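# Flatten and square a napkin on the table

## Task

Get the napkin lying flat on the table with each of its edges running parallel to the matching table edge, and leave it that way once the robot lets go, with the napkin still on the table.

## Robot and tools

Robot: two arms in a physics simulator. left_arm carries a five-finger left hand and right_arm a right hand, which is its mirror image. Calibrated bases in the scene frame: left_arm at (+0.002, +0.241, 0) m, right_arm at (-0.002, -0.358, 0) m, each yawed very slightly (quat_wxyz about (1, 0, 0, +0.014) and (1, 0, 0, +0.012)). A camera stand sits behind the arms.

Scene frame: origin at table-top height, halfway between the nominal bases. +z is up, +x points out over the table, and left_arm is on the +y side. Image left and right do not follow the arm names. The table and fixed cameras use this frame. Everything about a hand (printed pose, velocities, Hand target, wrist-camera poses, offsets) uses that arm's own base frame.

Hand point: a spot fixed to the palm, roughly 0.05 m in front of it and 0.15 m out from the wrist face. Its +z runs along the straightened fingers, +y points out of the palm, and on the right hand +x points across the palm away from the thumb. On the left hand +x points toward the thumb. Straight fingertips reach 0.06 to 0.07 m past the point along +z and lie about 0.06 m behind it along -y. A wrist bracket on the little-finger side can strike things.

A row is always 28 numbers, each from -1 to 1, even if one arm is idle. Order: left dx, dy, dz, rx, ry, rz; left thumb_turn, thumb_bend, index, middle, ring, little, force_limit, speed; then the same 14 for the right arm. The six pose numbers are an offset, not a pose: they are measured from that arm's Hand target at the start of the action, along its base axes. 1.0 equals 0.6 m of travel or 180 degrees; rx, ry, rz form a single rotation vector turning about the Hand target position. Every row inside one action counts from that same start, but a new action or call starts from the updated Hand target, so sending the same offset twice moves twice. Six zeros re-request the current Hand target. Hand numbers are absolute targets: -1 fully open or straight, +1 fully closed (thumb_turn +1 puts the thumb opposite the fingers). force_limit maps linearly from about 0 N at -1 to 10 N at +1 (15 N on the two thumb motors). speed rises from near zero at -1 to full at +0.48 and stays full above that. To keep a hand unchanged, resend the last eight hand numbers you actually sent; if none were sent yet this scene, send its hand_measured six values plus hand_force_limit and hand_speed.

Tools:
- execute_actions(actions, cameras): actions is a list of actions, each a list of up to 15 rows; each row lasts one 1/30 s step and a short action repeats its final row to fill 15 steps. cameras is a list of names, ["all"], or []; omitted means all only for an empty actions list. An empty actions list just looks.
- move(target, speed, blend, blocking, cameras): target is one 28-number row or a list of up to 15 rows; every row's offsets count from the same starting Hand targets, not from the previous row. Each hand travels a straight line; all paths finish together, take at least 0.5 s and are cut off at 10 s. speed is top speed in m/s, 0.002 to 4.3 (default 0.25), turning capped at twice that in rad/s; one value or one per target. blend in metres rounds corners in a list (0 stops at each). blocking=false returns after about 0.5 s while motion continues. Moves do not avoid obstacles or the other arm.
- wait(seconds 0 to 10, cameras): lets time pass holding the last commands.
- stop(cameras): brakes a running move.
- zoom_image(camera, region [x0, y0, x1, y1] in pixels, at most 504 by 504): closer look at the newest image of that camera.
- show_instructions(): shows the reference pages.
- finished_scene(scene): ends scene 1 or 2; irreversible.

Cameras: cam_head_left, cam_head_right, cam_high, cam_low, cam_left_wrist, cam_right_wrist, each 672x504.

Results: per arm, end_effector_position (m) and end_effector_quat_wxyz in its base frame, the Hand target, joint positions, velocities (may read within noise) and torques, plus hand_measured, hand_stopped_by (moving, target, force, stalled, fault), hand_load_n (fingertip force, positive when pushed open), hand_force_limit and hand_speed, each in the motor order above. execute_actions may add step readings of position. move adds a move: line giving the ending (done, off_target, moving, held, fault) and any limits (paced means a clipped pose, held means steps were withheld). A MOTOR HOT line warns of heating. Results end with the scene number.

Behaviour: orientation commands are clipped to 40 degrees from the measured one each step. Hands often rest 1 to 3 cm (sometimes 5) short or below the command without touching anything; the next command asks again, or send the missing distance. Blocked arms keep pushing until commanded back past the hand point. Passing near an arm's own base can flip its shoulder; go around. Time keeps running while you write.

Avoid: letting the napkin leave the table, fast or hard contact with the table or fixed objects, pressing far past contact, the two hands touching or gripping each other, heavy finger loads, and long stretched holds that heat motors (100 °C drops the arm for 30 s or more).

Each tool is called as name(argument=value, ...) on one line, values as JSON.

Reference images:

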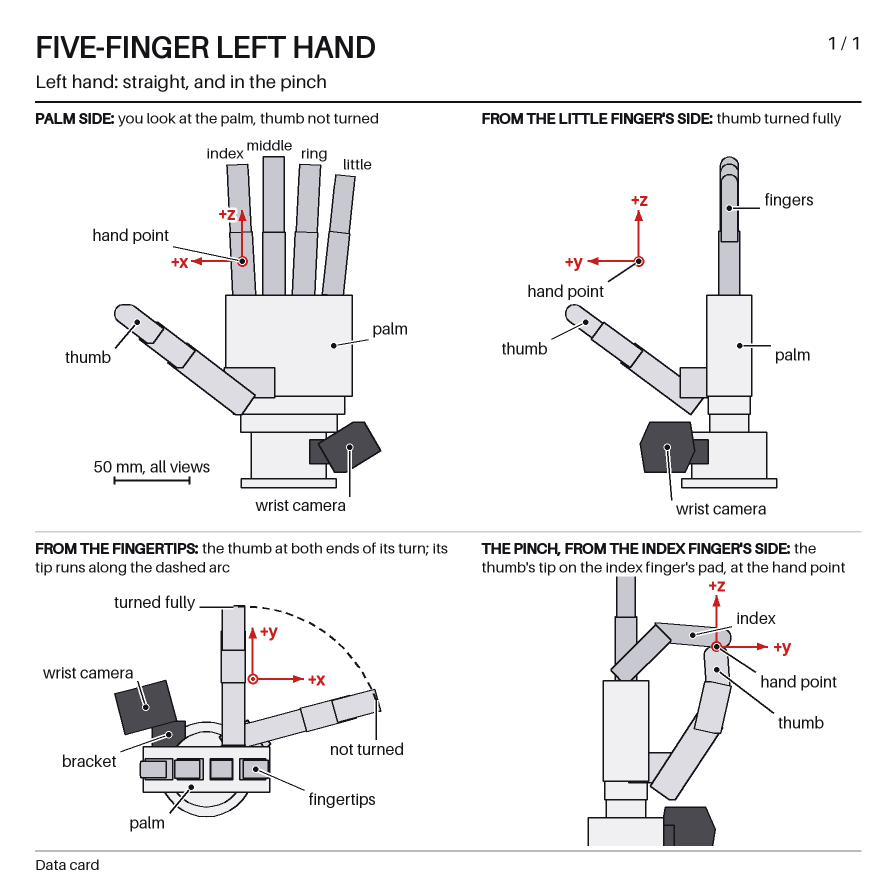

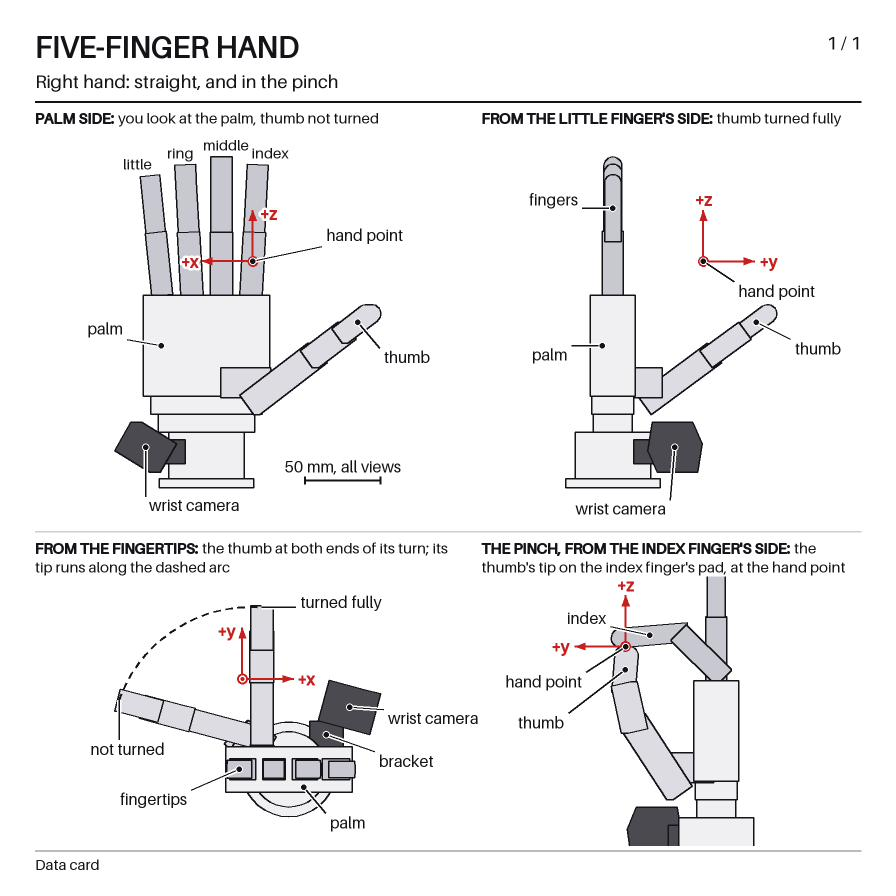

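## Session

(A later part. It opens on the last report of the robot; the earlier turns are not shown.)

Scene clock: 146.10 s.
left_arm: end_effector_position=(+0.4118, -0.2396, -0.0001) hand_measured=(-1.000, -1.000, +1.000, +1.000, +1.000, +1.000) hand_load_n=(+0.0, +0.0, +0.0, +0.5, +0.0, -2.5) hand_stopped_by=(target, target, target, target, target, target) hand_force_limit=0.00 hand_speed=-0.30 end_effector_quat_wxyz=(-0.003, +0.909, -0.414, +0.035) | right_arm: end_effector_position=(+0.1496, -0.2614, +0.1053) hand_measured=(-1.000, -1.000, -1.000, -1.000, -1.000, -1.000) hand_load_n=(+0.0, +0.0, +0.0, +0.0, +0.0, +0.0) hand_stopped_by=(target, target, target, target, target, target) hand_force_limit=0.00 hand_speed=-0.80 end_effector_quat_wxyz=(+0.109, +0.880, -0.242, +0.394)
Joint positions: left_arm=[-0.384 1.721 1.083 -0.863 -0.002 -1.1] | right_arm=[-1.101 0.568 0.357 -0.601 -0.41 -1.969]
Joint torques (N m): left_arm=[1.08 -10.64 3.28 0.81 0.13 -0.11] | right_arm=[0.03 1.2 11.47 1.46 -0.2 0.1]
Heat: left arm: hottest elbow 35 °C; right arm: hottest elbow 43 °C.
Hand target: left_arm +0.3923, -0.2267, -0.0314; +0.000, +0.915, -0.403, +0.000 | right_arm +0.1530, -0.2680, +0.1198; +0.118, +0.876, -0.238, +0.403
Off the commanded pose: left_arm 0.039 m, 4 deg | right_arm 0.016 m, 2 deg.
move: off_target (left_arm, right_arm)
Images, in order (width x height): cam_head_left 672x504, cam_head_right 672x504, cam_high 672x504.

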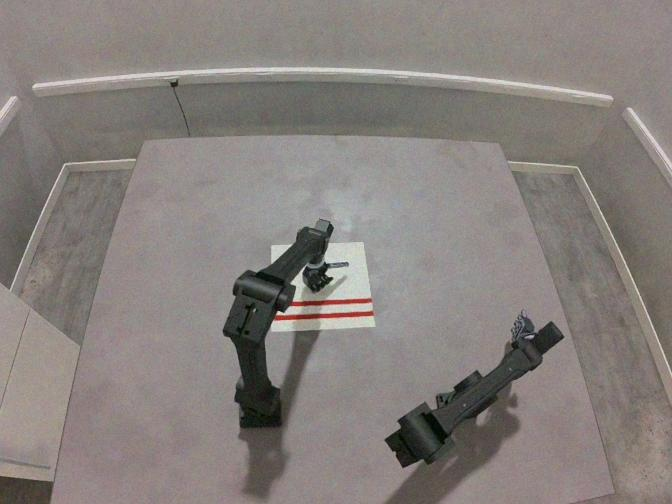

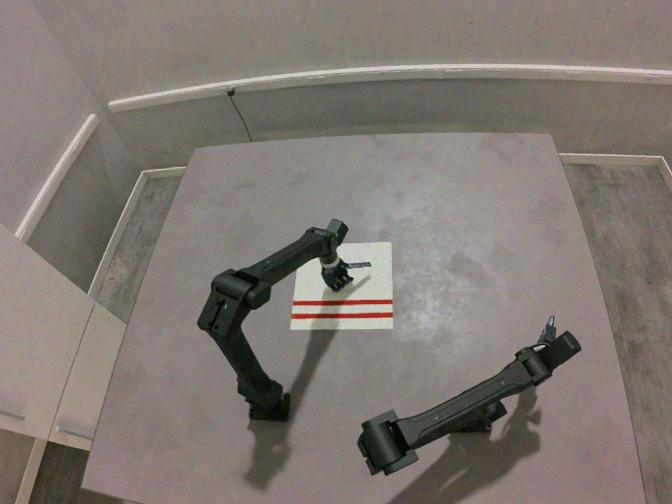

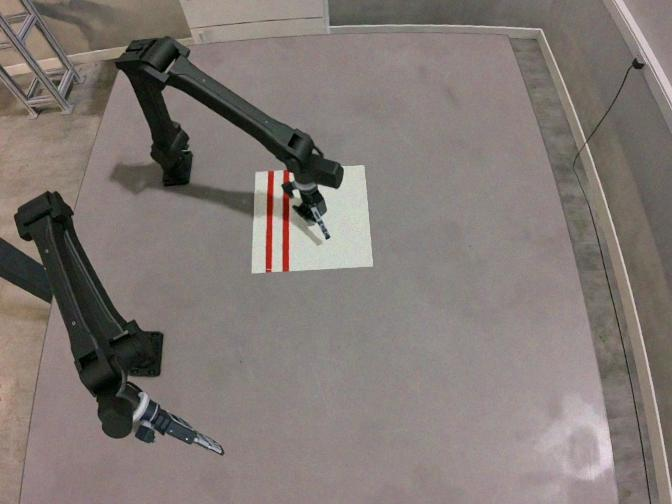

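move(target=[-0.0048,-0.0005,0,0,0,-0.0222,-1,-1,1,1,1,1,0,-0.3,0,0,0,0,0,0,-1,-1,-1,-1,-1,-1,0,-0.8], speed=0.1, cameras=["cam_high","cam_head_right"])

zoom_image(camera="cam_high", region=[200, 120, 420, 310])

zoom_image(camera="cam_head_right", region=[250, 220, 450, 390])

Scene clock: 166.23 s.
left_arm: end_effector_position=(+0.4095, -0.2392, +0.0000) hand_measured=(-1.000, -1.000, +1.000, +1.000, +1.000, +1.000) hand_load_n=(+0.0, +0.0, +0.0, +0.0, +0.0, -2.5) hand_stopped_by=(target, target, target, target, target, target) hand_force_limit=0.00 hand_speed=-0.30 end_effector_quat_wxyz=(-0.001, +0.901, -0.432, +0.036) | right_arm: end_effector_position=(+0.1496, -0.2614, +0.1053) hand_measured=(-1.000, -1.000, -1.000, -1.000, -1.000, -1.000) hand_load_n=(+0.0, +0.0, +0.0, +0.5, +0.0, +0.0) hand_stopped_by=(target, target, target, target, target, target) hand_force_limit=0.00 hand_speed=-0.80 end_effector_quat_wxyz=(+0.109, +0.880, -0.242, +0.394)
Joint positions: left_arm=[-0.384 1.721 1.083 -0.861 0.002 -1.06] | right_arm=[-1.101 0.568 0.357 -0.601 -0.41 -1.969]
Joint torques (N m): left_arm=[0.91 -10.23 3.74 0.7 0.02 0.2] | right_arm=[0.03 1.2 11.49 1.48 -0.2 0.1]
Heat: left arm: hottest elbow 35 °C; right arm: hottest elbow 43 °C.
Hand target: left_arm +0.3895, -0.2269, -0.0315; +0.000, +0.901, -0.435, -0.001 | right_arm +0.1530, -0.2680, +0.1198; +0.118, +0.876, -0.238, +0.403
Off the commanded pose: left_arm 0.039 m, 4 deg | right_arm 0.016 m, 2 deg.
move: off_target (left_arm, right_arm)
Images, in order (width x height): cam_head_right 672x504, cam_high 672x504.

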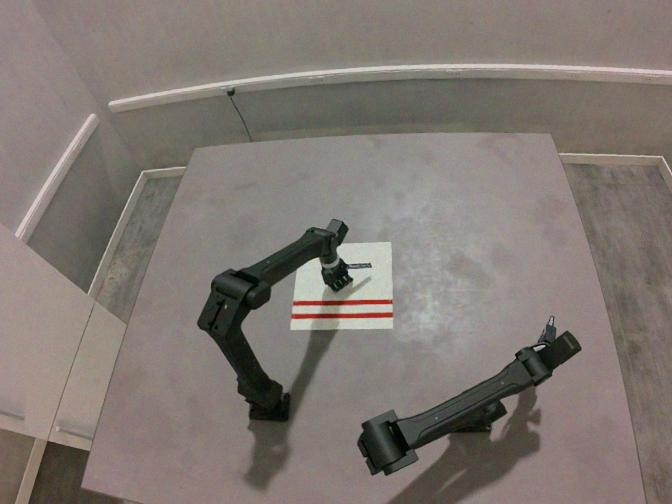

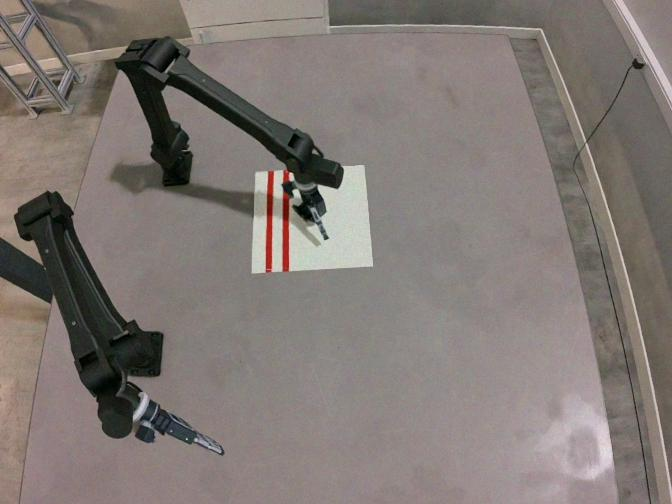

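Scaled by 2.291 from the camera's 672x504 image, which has a finer 960x720 frame.

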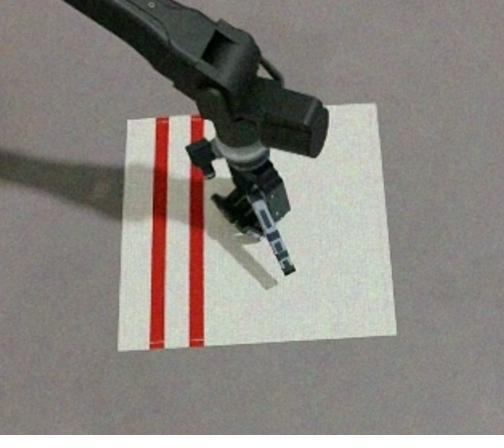

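Scaled by 2.520 from the camera's 672x504 image, which has a finer 960x720 frame.

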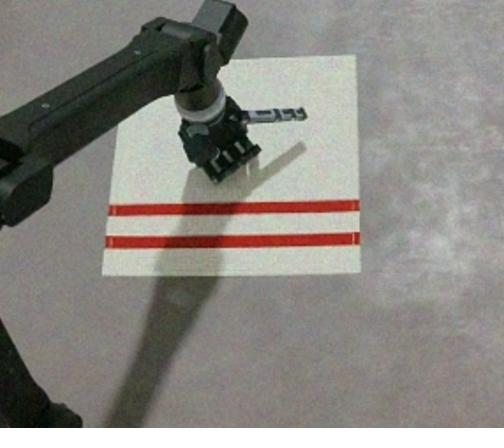

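move(target=[-0.0048,-0.0009,0,0,0,-0.0222,-1,-1,1,1,1,1,0,-0.3,0,0,0,0,0,0,-1,-1,-1,-1,-1,-1,0,-0.8], speed=0.1, cameras=["cam_high","cam_head_right"])

zoom_image(camera="cam_high", region=[200, 120, 420, 310])

zoom_image(camera="cam_head_right", region=[250, 220, 450, 390])

Scene clock: 175.63 s.
left_arm: end_effector_position=(+0.4055, -0.2377, -0.0002) hand_measured=(-1.000, -1.000, +1.000, +1.000, +1.000, +1.000) hand_load_n=(+0.0, +0.0, +0.0, +0.0, +0.0, -2.5) hand_stopped_by=(target, target, target, target, target, target) hand_force_limit=0.00 hand_speed=-0.30 end_effector_quat_wxyz=(-0.001, +0.887, -0.461, +0.036) | right_arm: end_effector_position=(+0.1496, -0.2614, +0.1053) hand_measured=(-1.000, -1.000, -1.000, -1.000, -1.000, -1.000) hand_load_n=(+0.0, +0.0, +0.0, +0.0, +0.0, +0.0) hand_stopped_by=(target, target, target, target, target, target) hand_force_limit=0.00 hand_speed=-0.80 end_effector_quat_wxyz=(+0.109, +0.880, -0.242, +0.394)
Joint positions: left_arm=[-0.384 1.721 1.083 -0.861 0.004 -0.996] | right_arm=[-1.101 0.568 0.357 -0.601 -0.41 -1.969]
Joint torques (N m): left_arm=[0.62 -9.88 4.21 0.64 -0.09 0.19] | right_arm=[0.09 1.26 11.48 1.47 -0.19 0.1]
Heat: left arm: hottest waist 34 °C; right arm: hottest elbow 43 °C.
Hand target: left_arm +0.3866, -0.2274, -0.0315; +0.000, +0.885, -0.466, -0.001 | right_arm +0.1530, -0.2680, +0.1198; +0.118, +0.876, -0.238, +0.403
Off the commanded pose: left_arm 0.038 m, 4 deg | right_arm 0.016 m, 2 deg.
move: off_target (left_arm, right_arm)
Images, in order (width x height): cam_head_right 672x504, cam_high 672x504.

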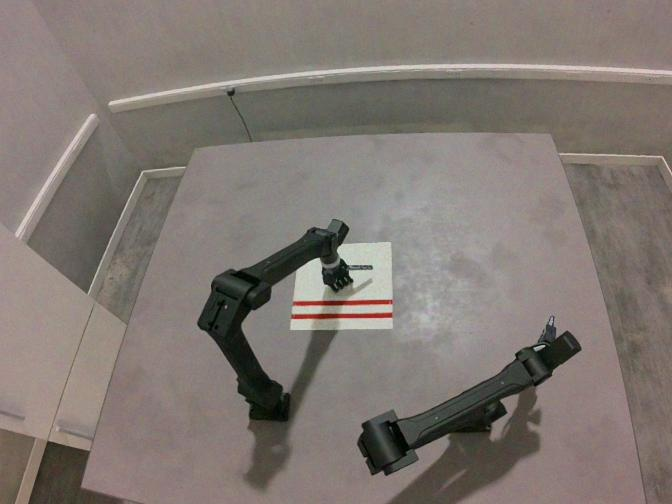

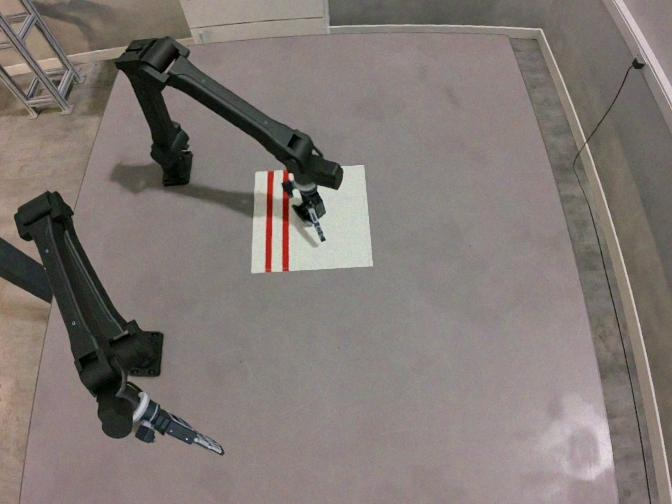

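Scaled by 2.291 from the camera's 672x504 image, which has a finer 960x720 frame.

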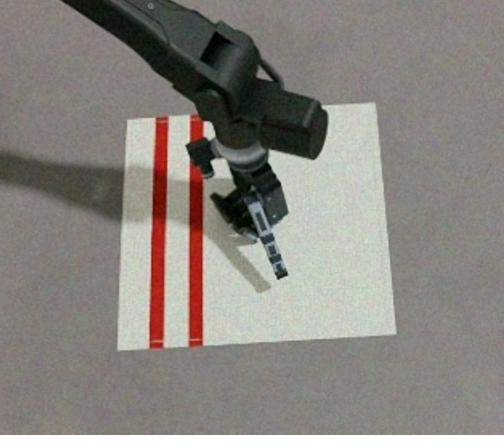

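Scaled by 2.520 from the camera's 672x504 image, which has a finer 960x720 frame.

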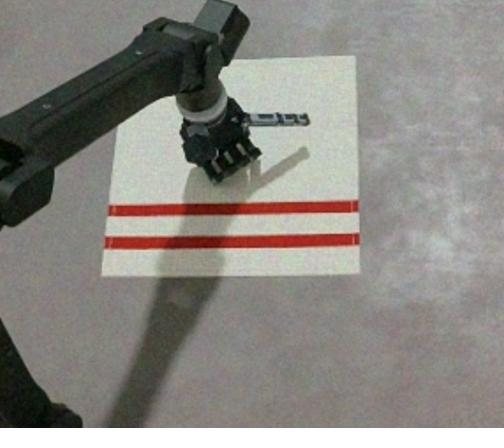

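move(target=[0,0,-0.005,0.022,0.015,0,-1,-1,1,1,1,1,0,-0.3,0,0,0,0,0,0,-1,-1,-1,-1,-1,-1,0,-0.8], speed=0.1, cameras=["cam_high","cam_head_right"])

zoom_image(camera="cam_high", region=[200, 120, 420, 310])

Scene clock: 195.57 s.
left_arm: end_effector_position=(+0.4003, -0.2299, -0.0040) hand_measured=(-1.000, -1.000, +1.000, +1.000, +1.000, +1.000) hand_load_n=(+0.0, +0.0, -0.5, -0.5, -0.5, -1.5) hand_stopped_by=(target, target, target, target, target, target) hand_force_limit=0.00 hand_speed=-0.30 end_effector_quat_wxyz=(-0.016, +0.887, -0.462, +0.003) | right_arm: end_effector_position=(+0.1496, -0.2614, +0.1053) hand_measured=(-1.000, -1.000, -1.000, -1.000, -1.000, -1.000) hand_load_n=(+0.0, +0.0, +0.0, +0.0, +0.0, +0.0) hand_stopped_by=(target, target, target, target, target, target) hand_force_limit=0.00 hand_speed=-0.80 end_effector_quat_wxyz=(+0.109, +0.880, -0.242, +0.394)
Joint positions: left_arm=[-0.388 1.743 1.111 -0.93 -0.032 -0.998] | right_arm=[-1.101 0.568 0.357 -0.601 -0.41 -1.969]
Joint torques (N m): left_arm=[-0.56 -8.47 6.13 -0.13 -0.55 0] | right_arm=[0.03 1.26 11.47 1.48 -0.2 0.1]
Heat: left arm: hottest waist 34 °C; right arm: hottest elbow 43 °C.
Hand target: left_arm +0.3866, -0.2273, -0.0344; -0.019, +0.884, -0.466, -0.038 | right_arm +0.1530, -0.2680, +0.1198; +0.118, +0.876, -0.238, +0.403
Off the commanded pose: left_arm 0.034 m, 5 deg | right_arm 0.016 m, 2 deg.
move: off_target (left_arm, right_arm)
Images, in order (width x height): cam_head_right 672x504, cam_high 672x504.

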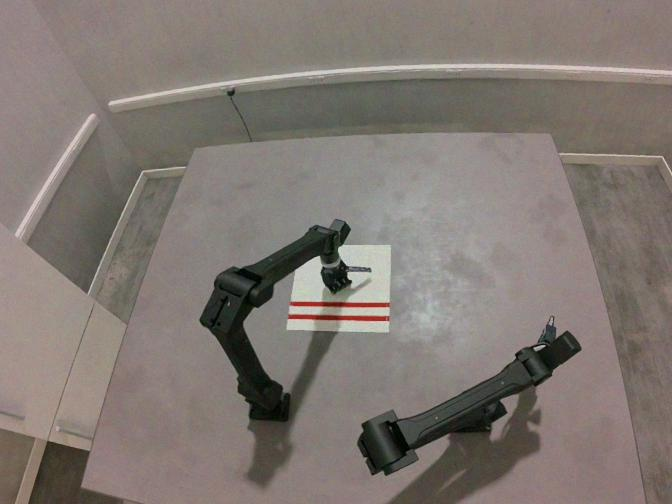

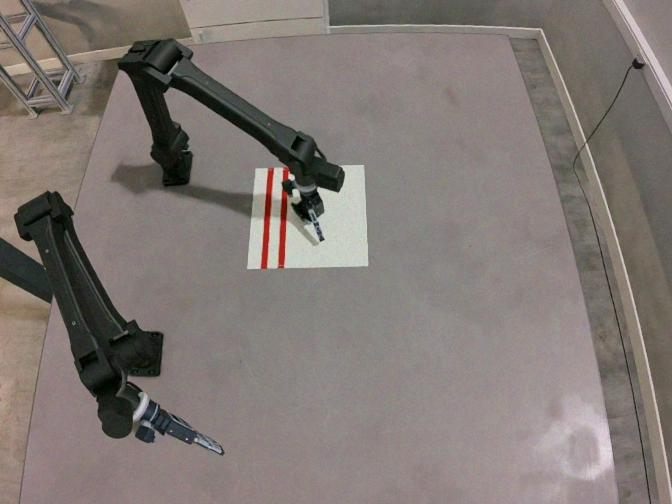

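Scaled by 2.291 from the camera's 672x504 image, which has a finer 960x720 frame.

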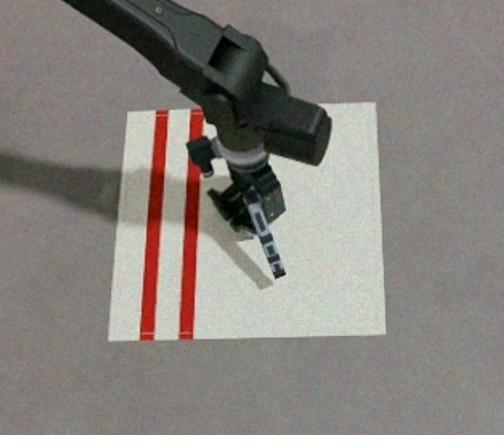

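move(target=[[0.02,-0.004,0.14,0,0,0,-1,-1,1,1,1,1,0,-0.3,0,0,0,0,0,0,-1,-1,-1,-1,-1,-1,0,-0.8],[-0.15,0.3,0.25,0,0,0,-1,-1,1,1,1,1,0,-0.3,0,0,0,0,0,0,-1,-1,-1,-1,-1,-1,0,-0.8]], speed=0.2, blend=0.02, cameras=["cam_head_left","cam_high","cam_head_right"])

zoom_image(camera="cam_high", region=[200, 120, 420, 310])

zoom_image(camera="cam_head_right", region=[250, 220, 450, 390])

Scene clock: 225.17 s.
left_arm: end_effector_position=(+0.3067, -0.0535, +0.1206) hand_measured=(-1.000, -1.000, +1.000, +1.000, +1.000, +1.000) hand_load_n=(+0.0, +0.0, +0.0, +0.0, +0.0, +0.0) hand_stopped_by=(target, target, target, target, target, target) hand_force_limit=0.00 hand_speed=-0.30 end_effector_quat_wxyz=(-0.026, +0.883, -0.469, -0.025) | right_arm: end_effector_position=(+0.1496, -0.2614, +0.1053) hand_measured=(-1.000, -1.000, -1.000, -1.000, -1.000, -1.000) hand_load_n=(+0.0, +0.0, +0.5, +0.0, +0.0, -0.5) hand_stopped_by=(target, target, target, target, target, target) hand_force_limit=0.00 hand_speed=-0.80 end_effector_quat_wxyz=(+0.109, +0.880, -0.242, +0.394)
Joint positions: left_arm=[-0.021 1.292 0.968 -1.269 -0.068 -0.616] | right_arm=[-1.101 0.568 0.357 -0.601 -0.41 -1.969]
Joint torques (N m): left_arm=[1.61 -8.41 6.01 -0.01 -0.06 0.15] | right_arm=[0.15 1.26 11.49 1.48 -0.2 0.1]
Heat: left arm: hottest elbow 35 °C; right arm: hottest elbow 44 °C.
Hand target: left_arm +0.2966, -0.0475, +0.1155; -0.019, +0.884, -0.466, -0.037 | right_arm +0.1530, -0.2680, +0.1198; +0.118, +0.876, -0.238, +0.403
Off the commanded pose: left_arm 0.013 m, 2 deg | right_arm 0.016 m, 2 deg.
move: off_target (left_arm, right_arm)
Images, in order (width x height): cam_head_left 672x504, cam_head_right 672x504, cam_high 672x504.

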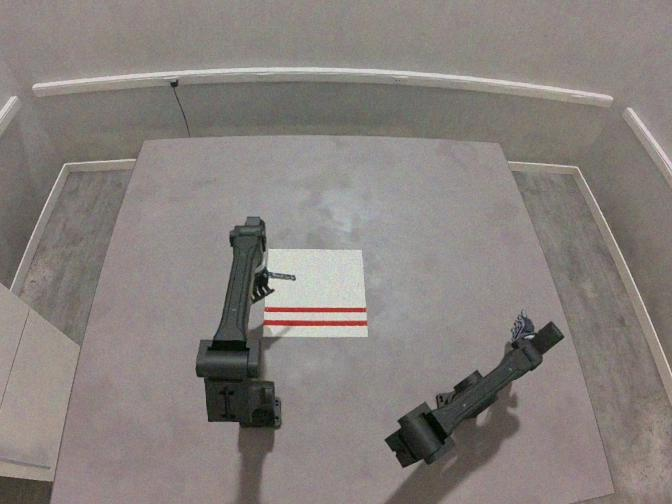

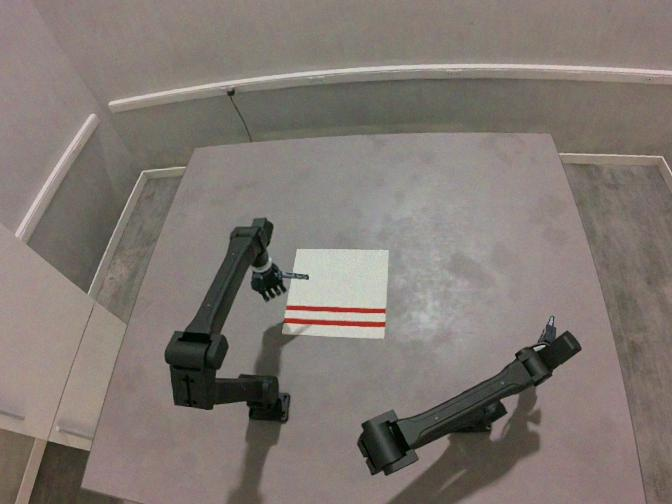

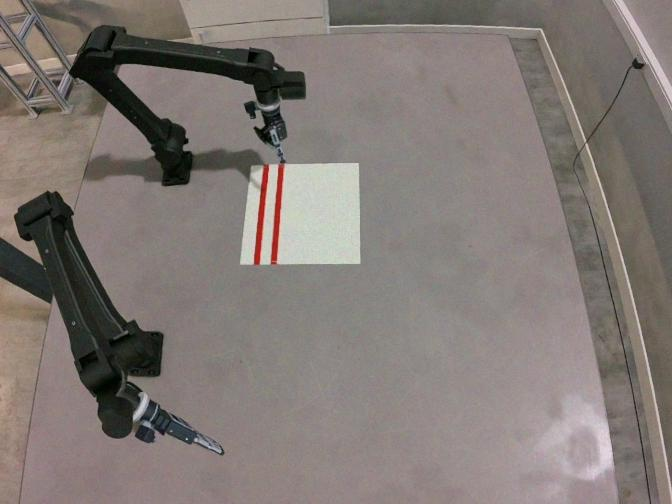

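Scaled by 2.291 from the camera's 672x504 image, which has a finer 960x720 frame.

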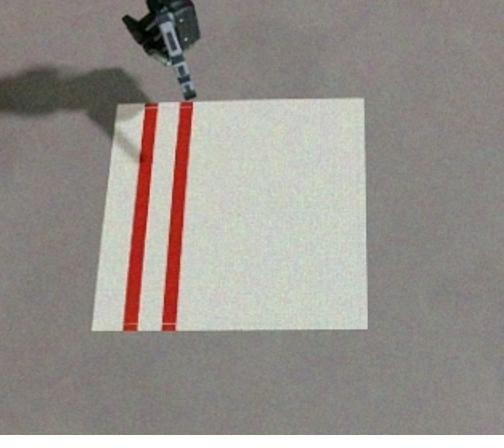

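Scaled by 2.520 from the camera's 672x504 image, which has a finer 960x720 frame.

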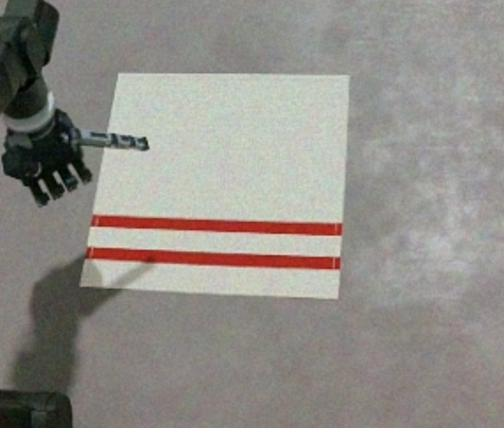

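finished_scene(scene=2)

The scene is finished: the task was done.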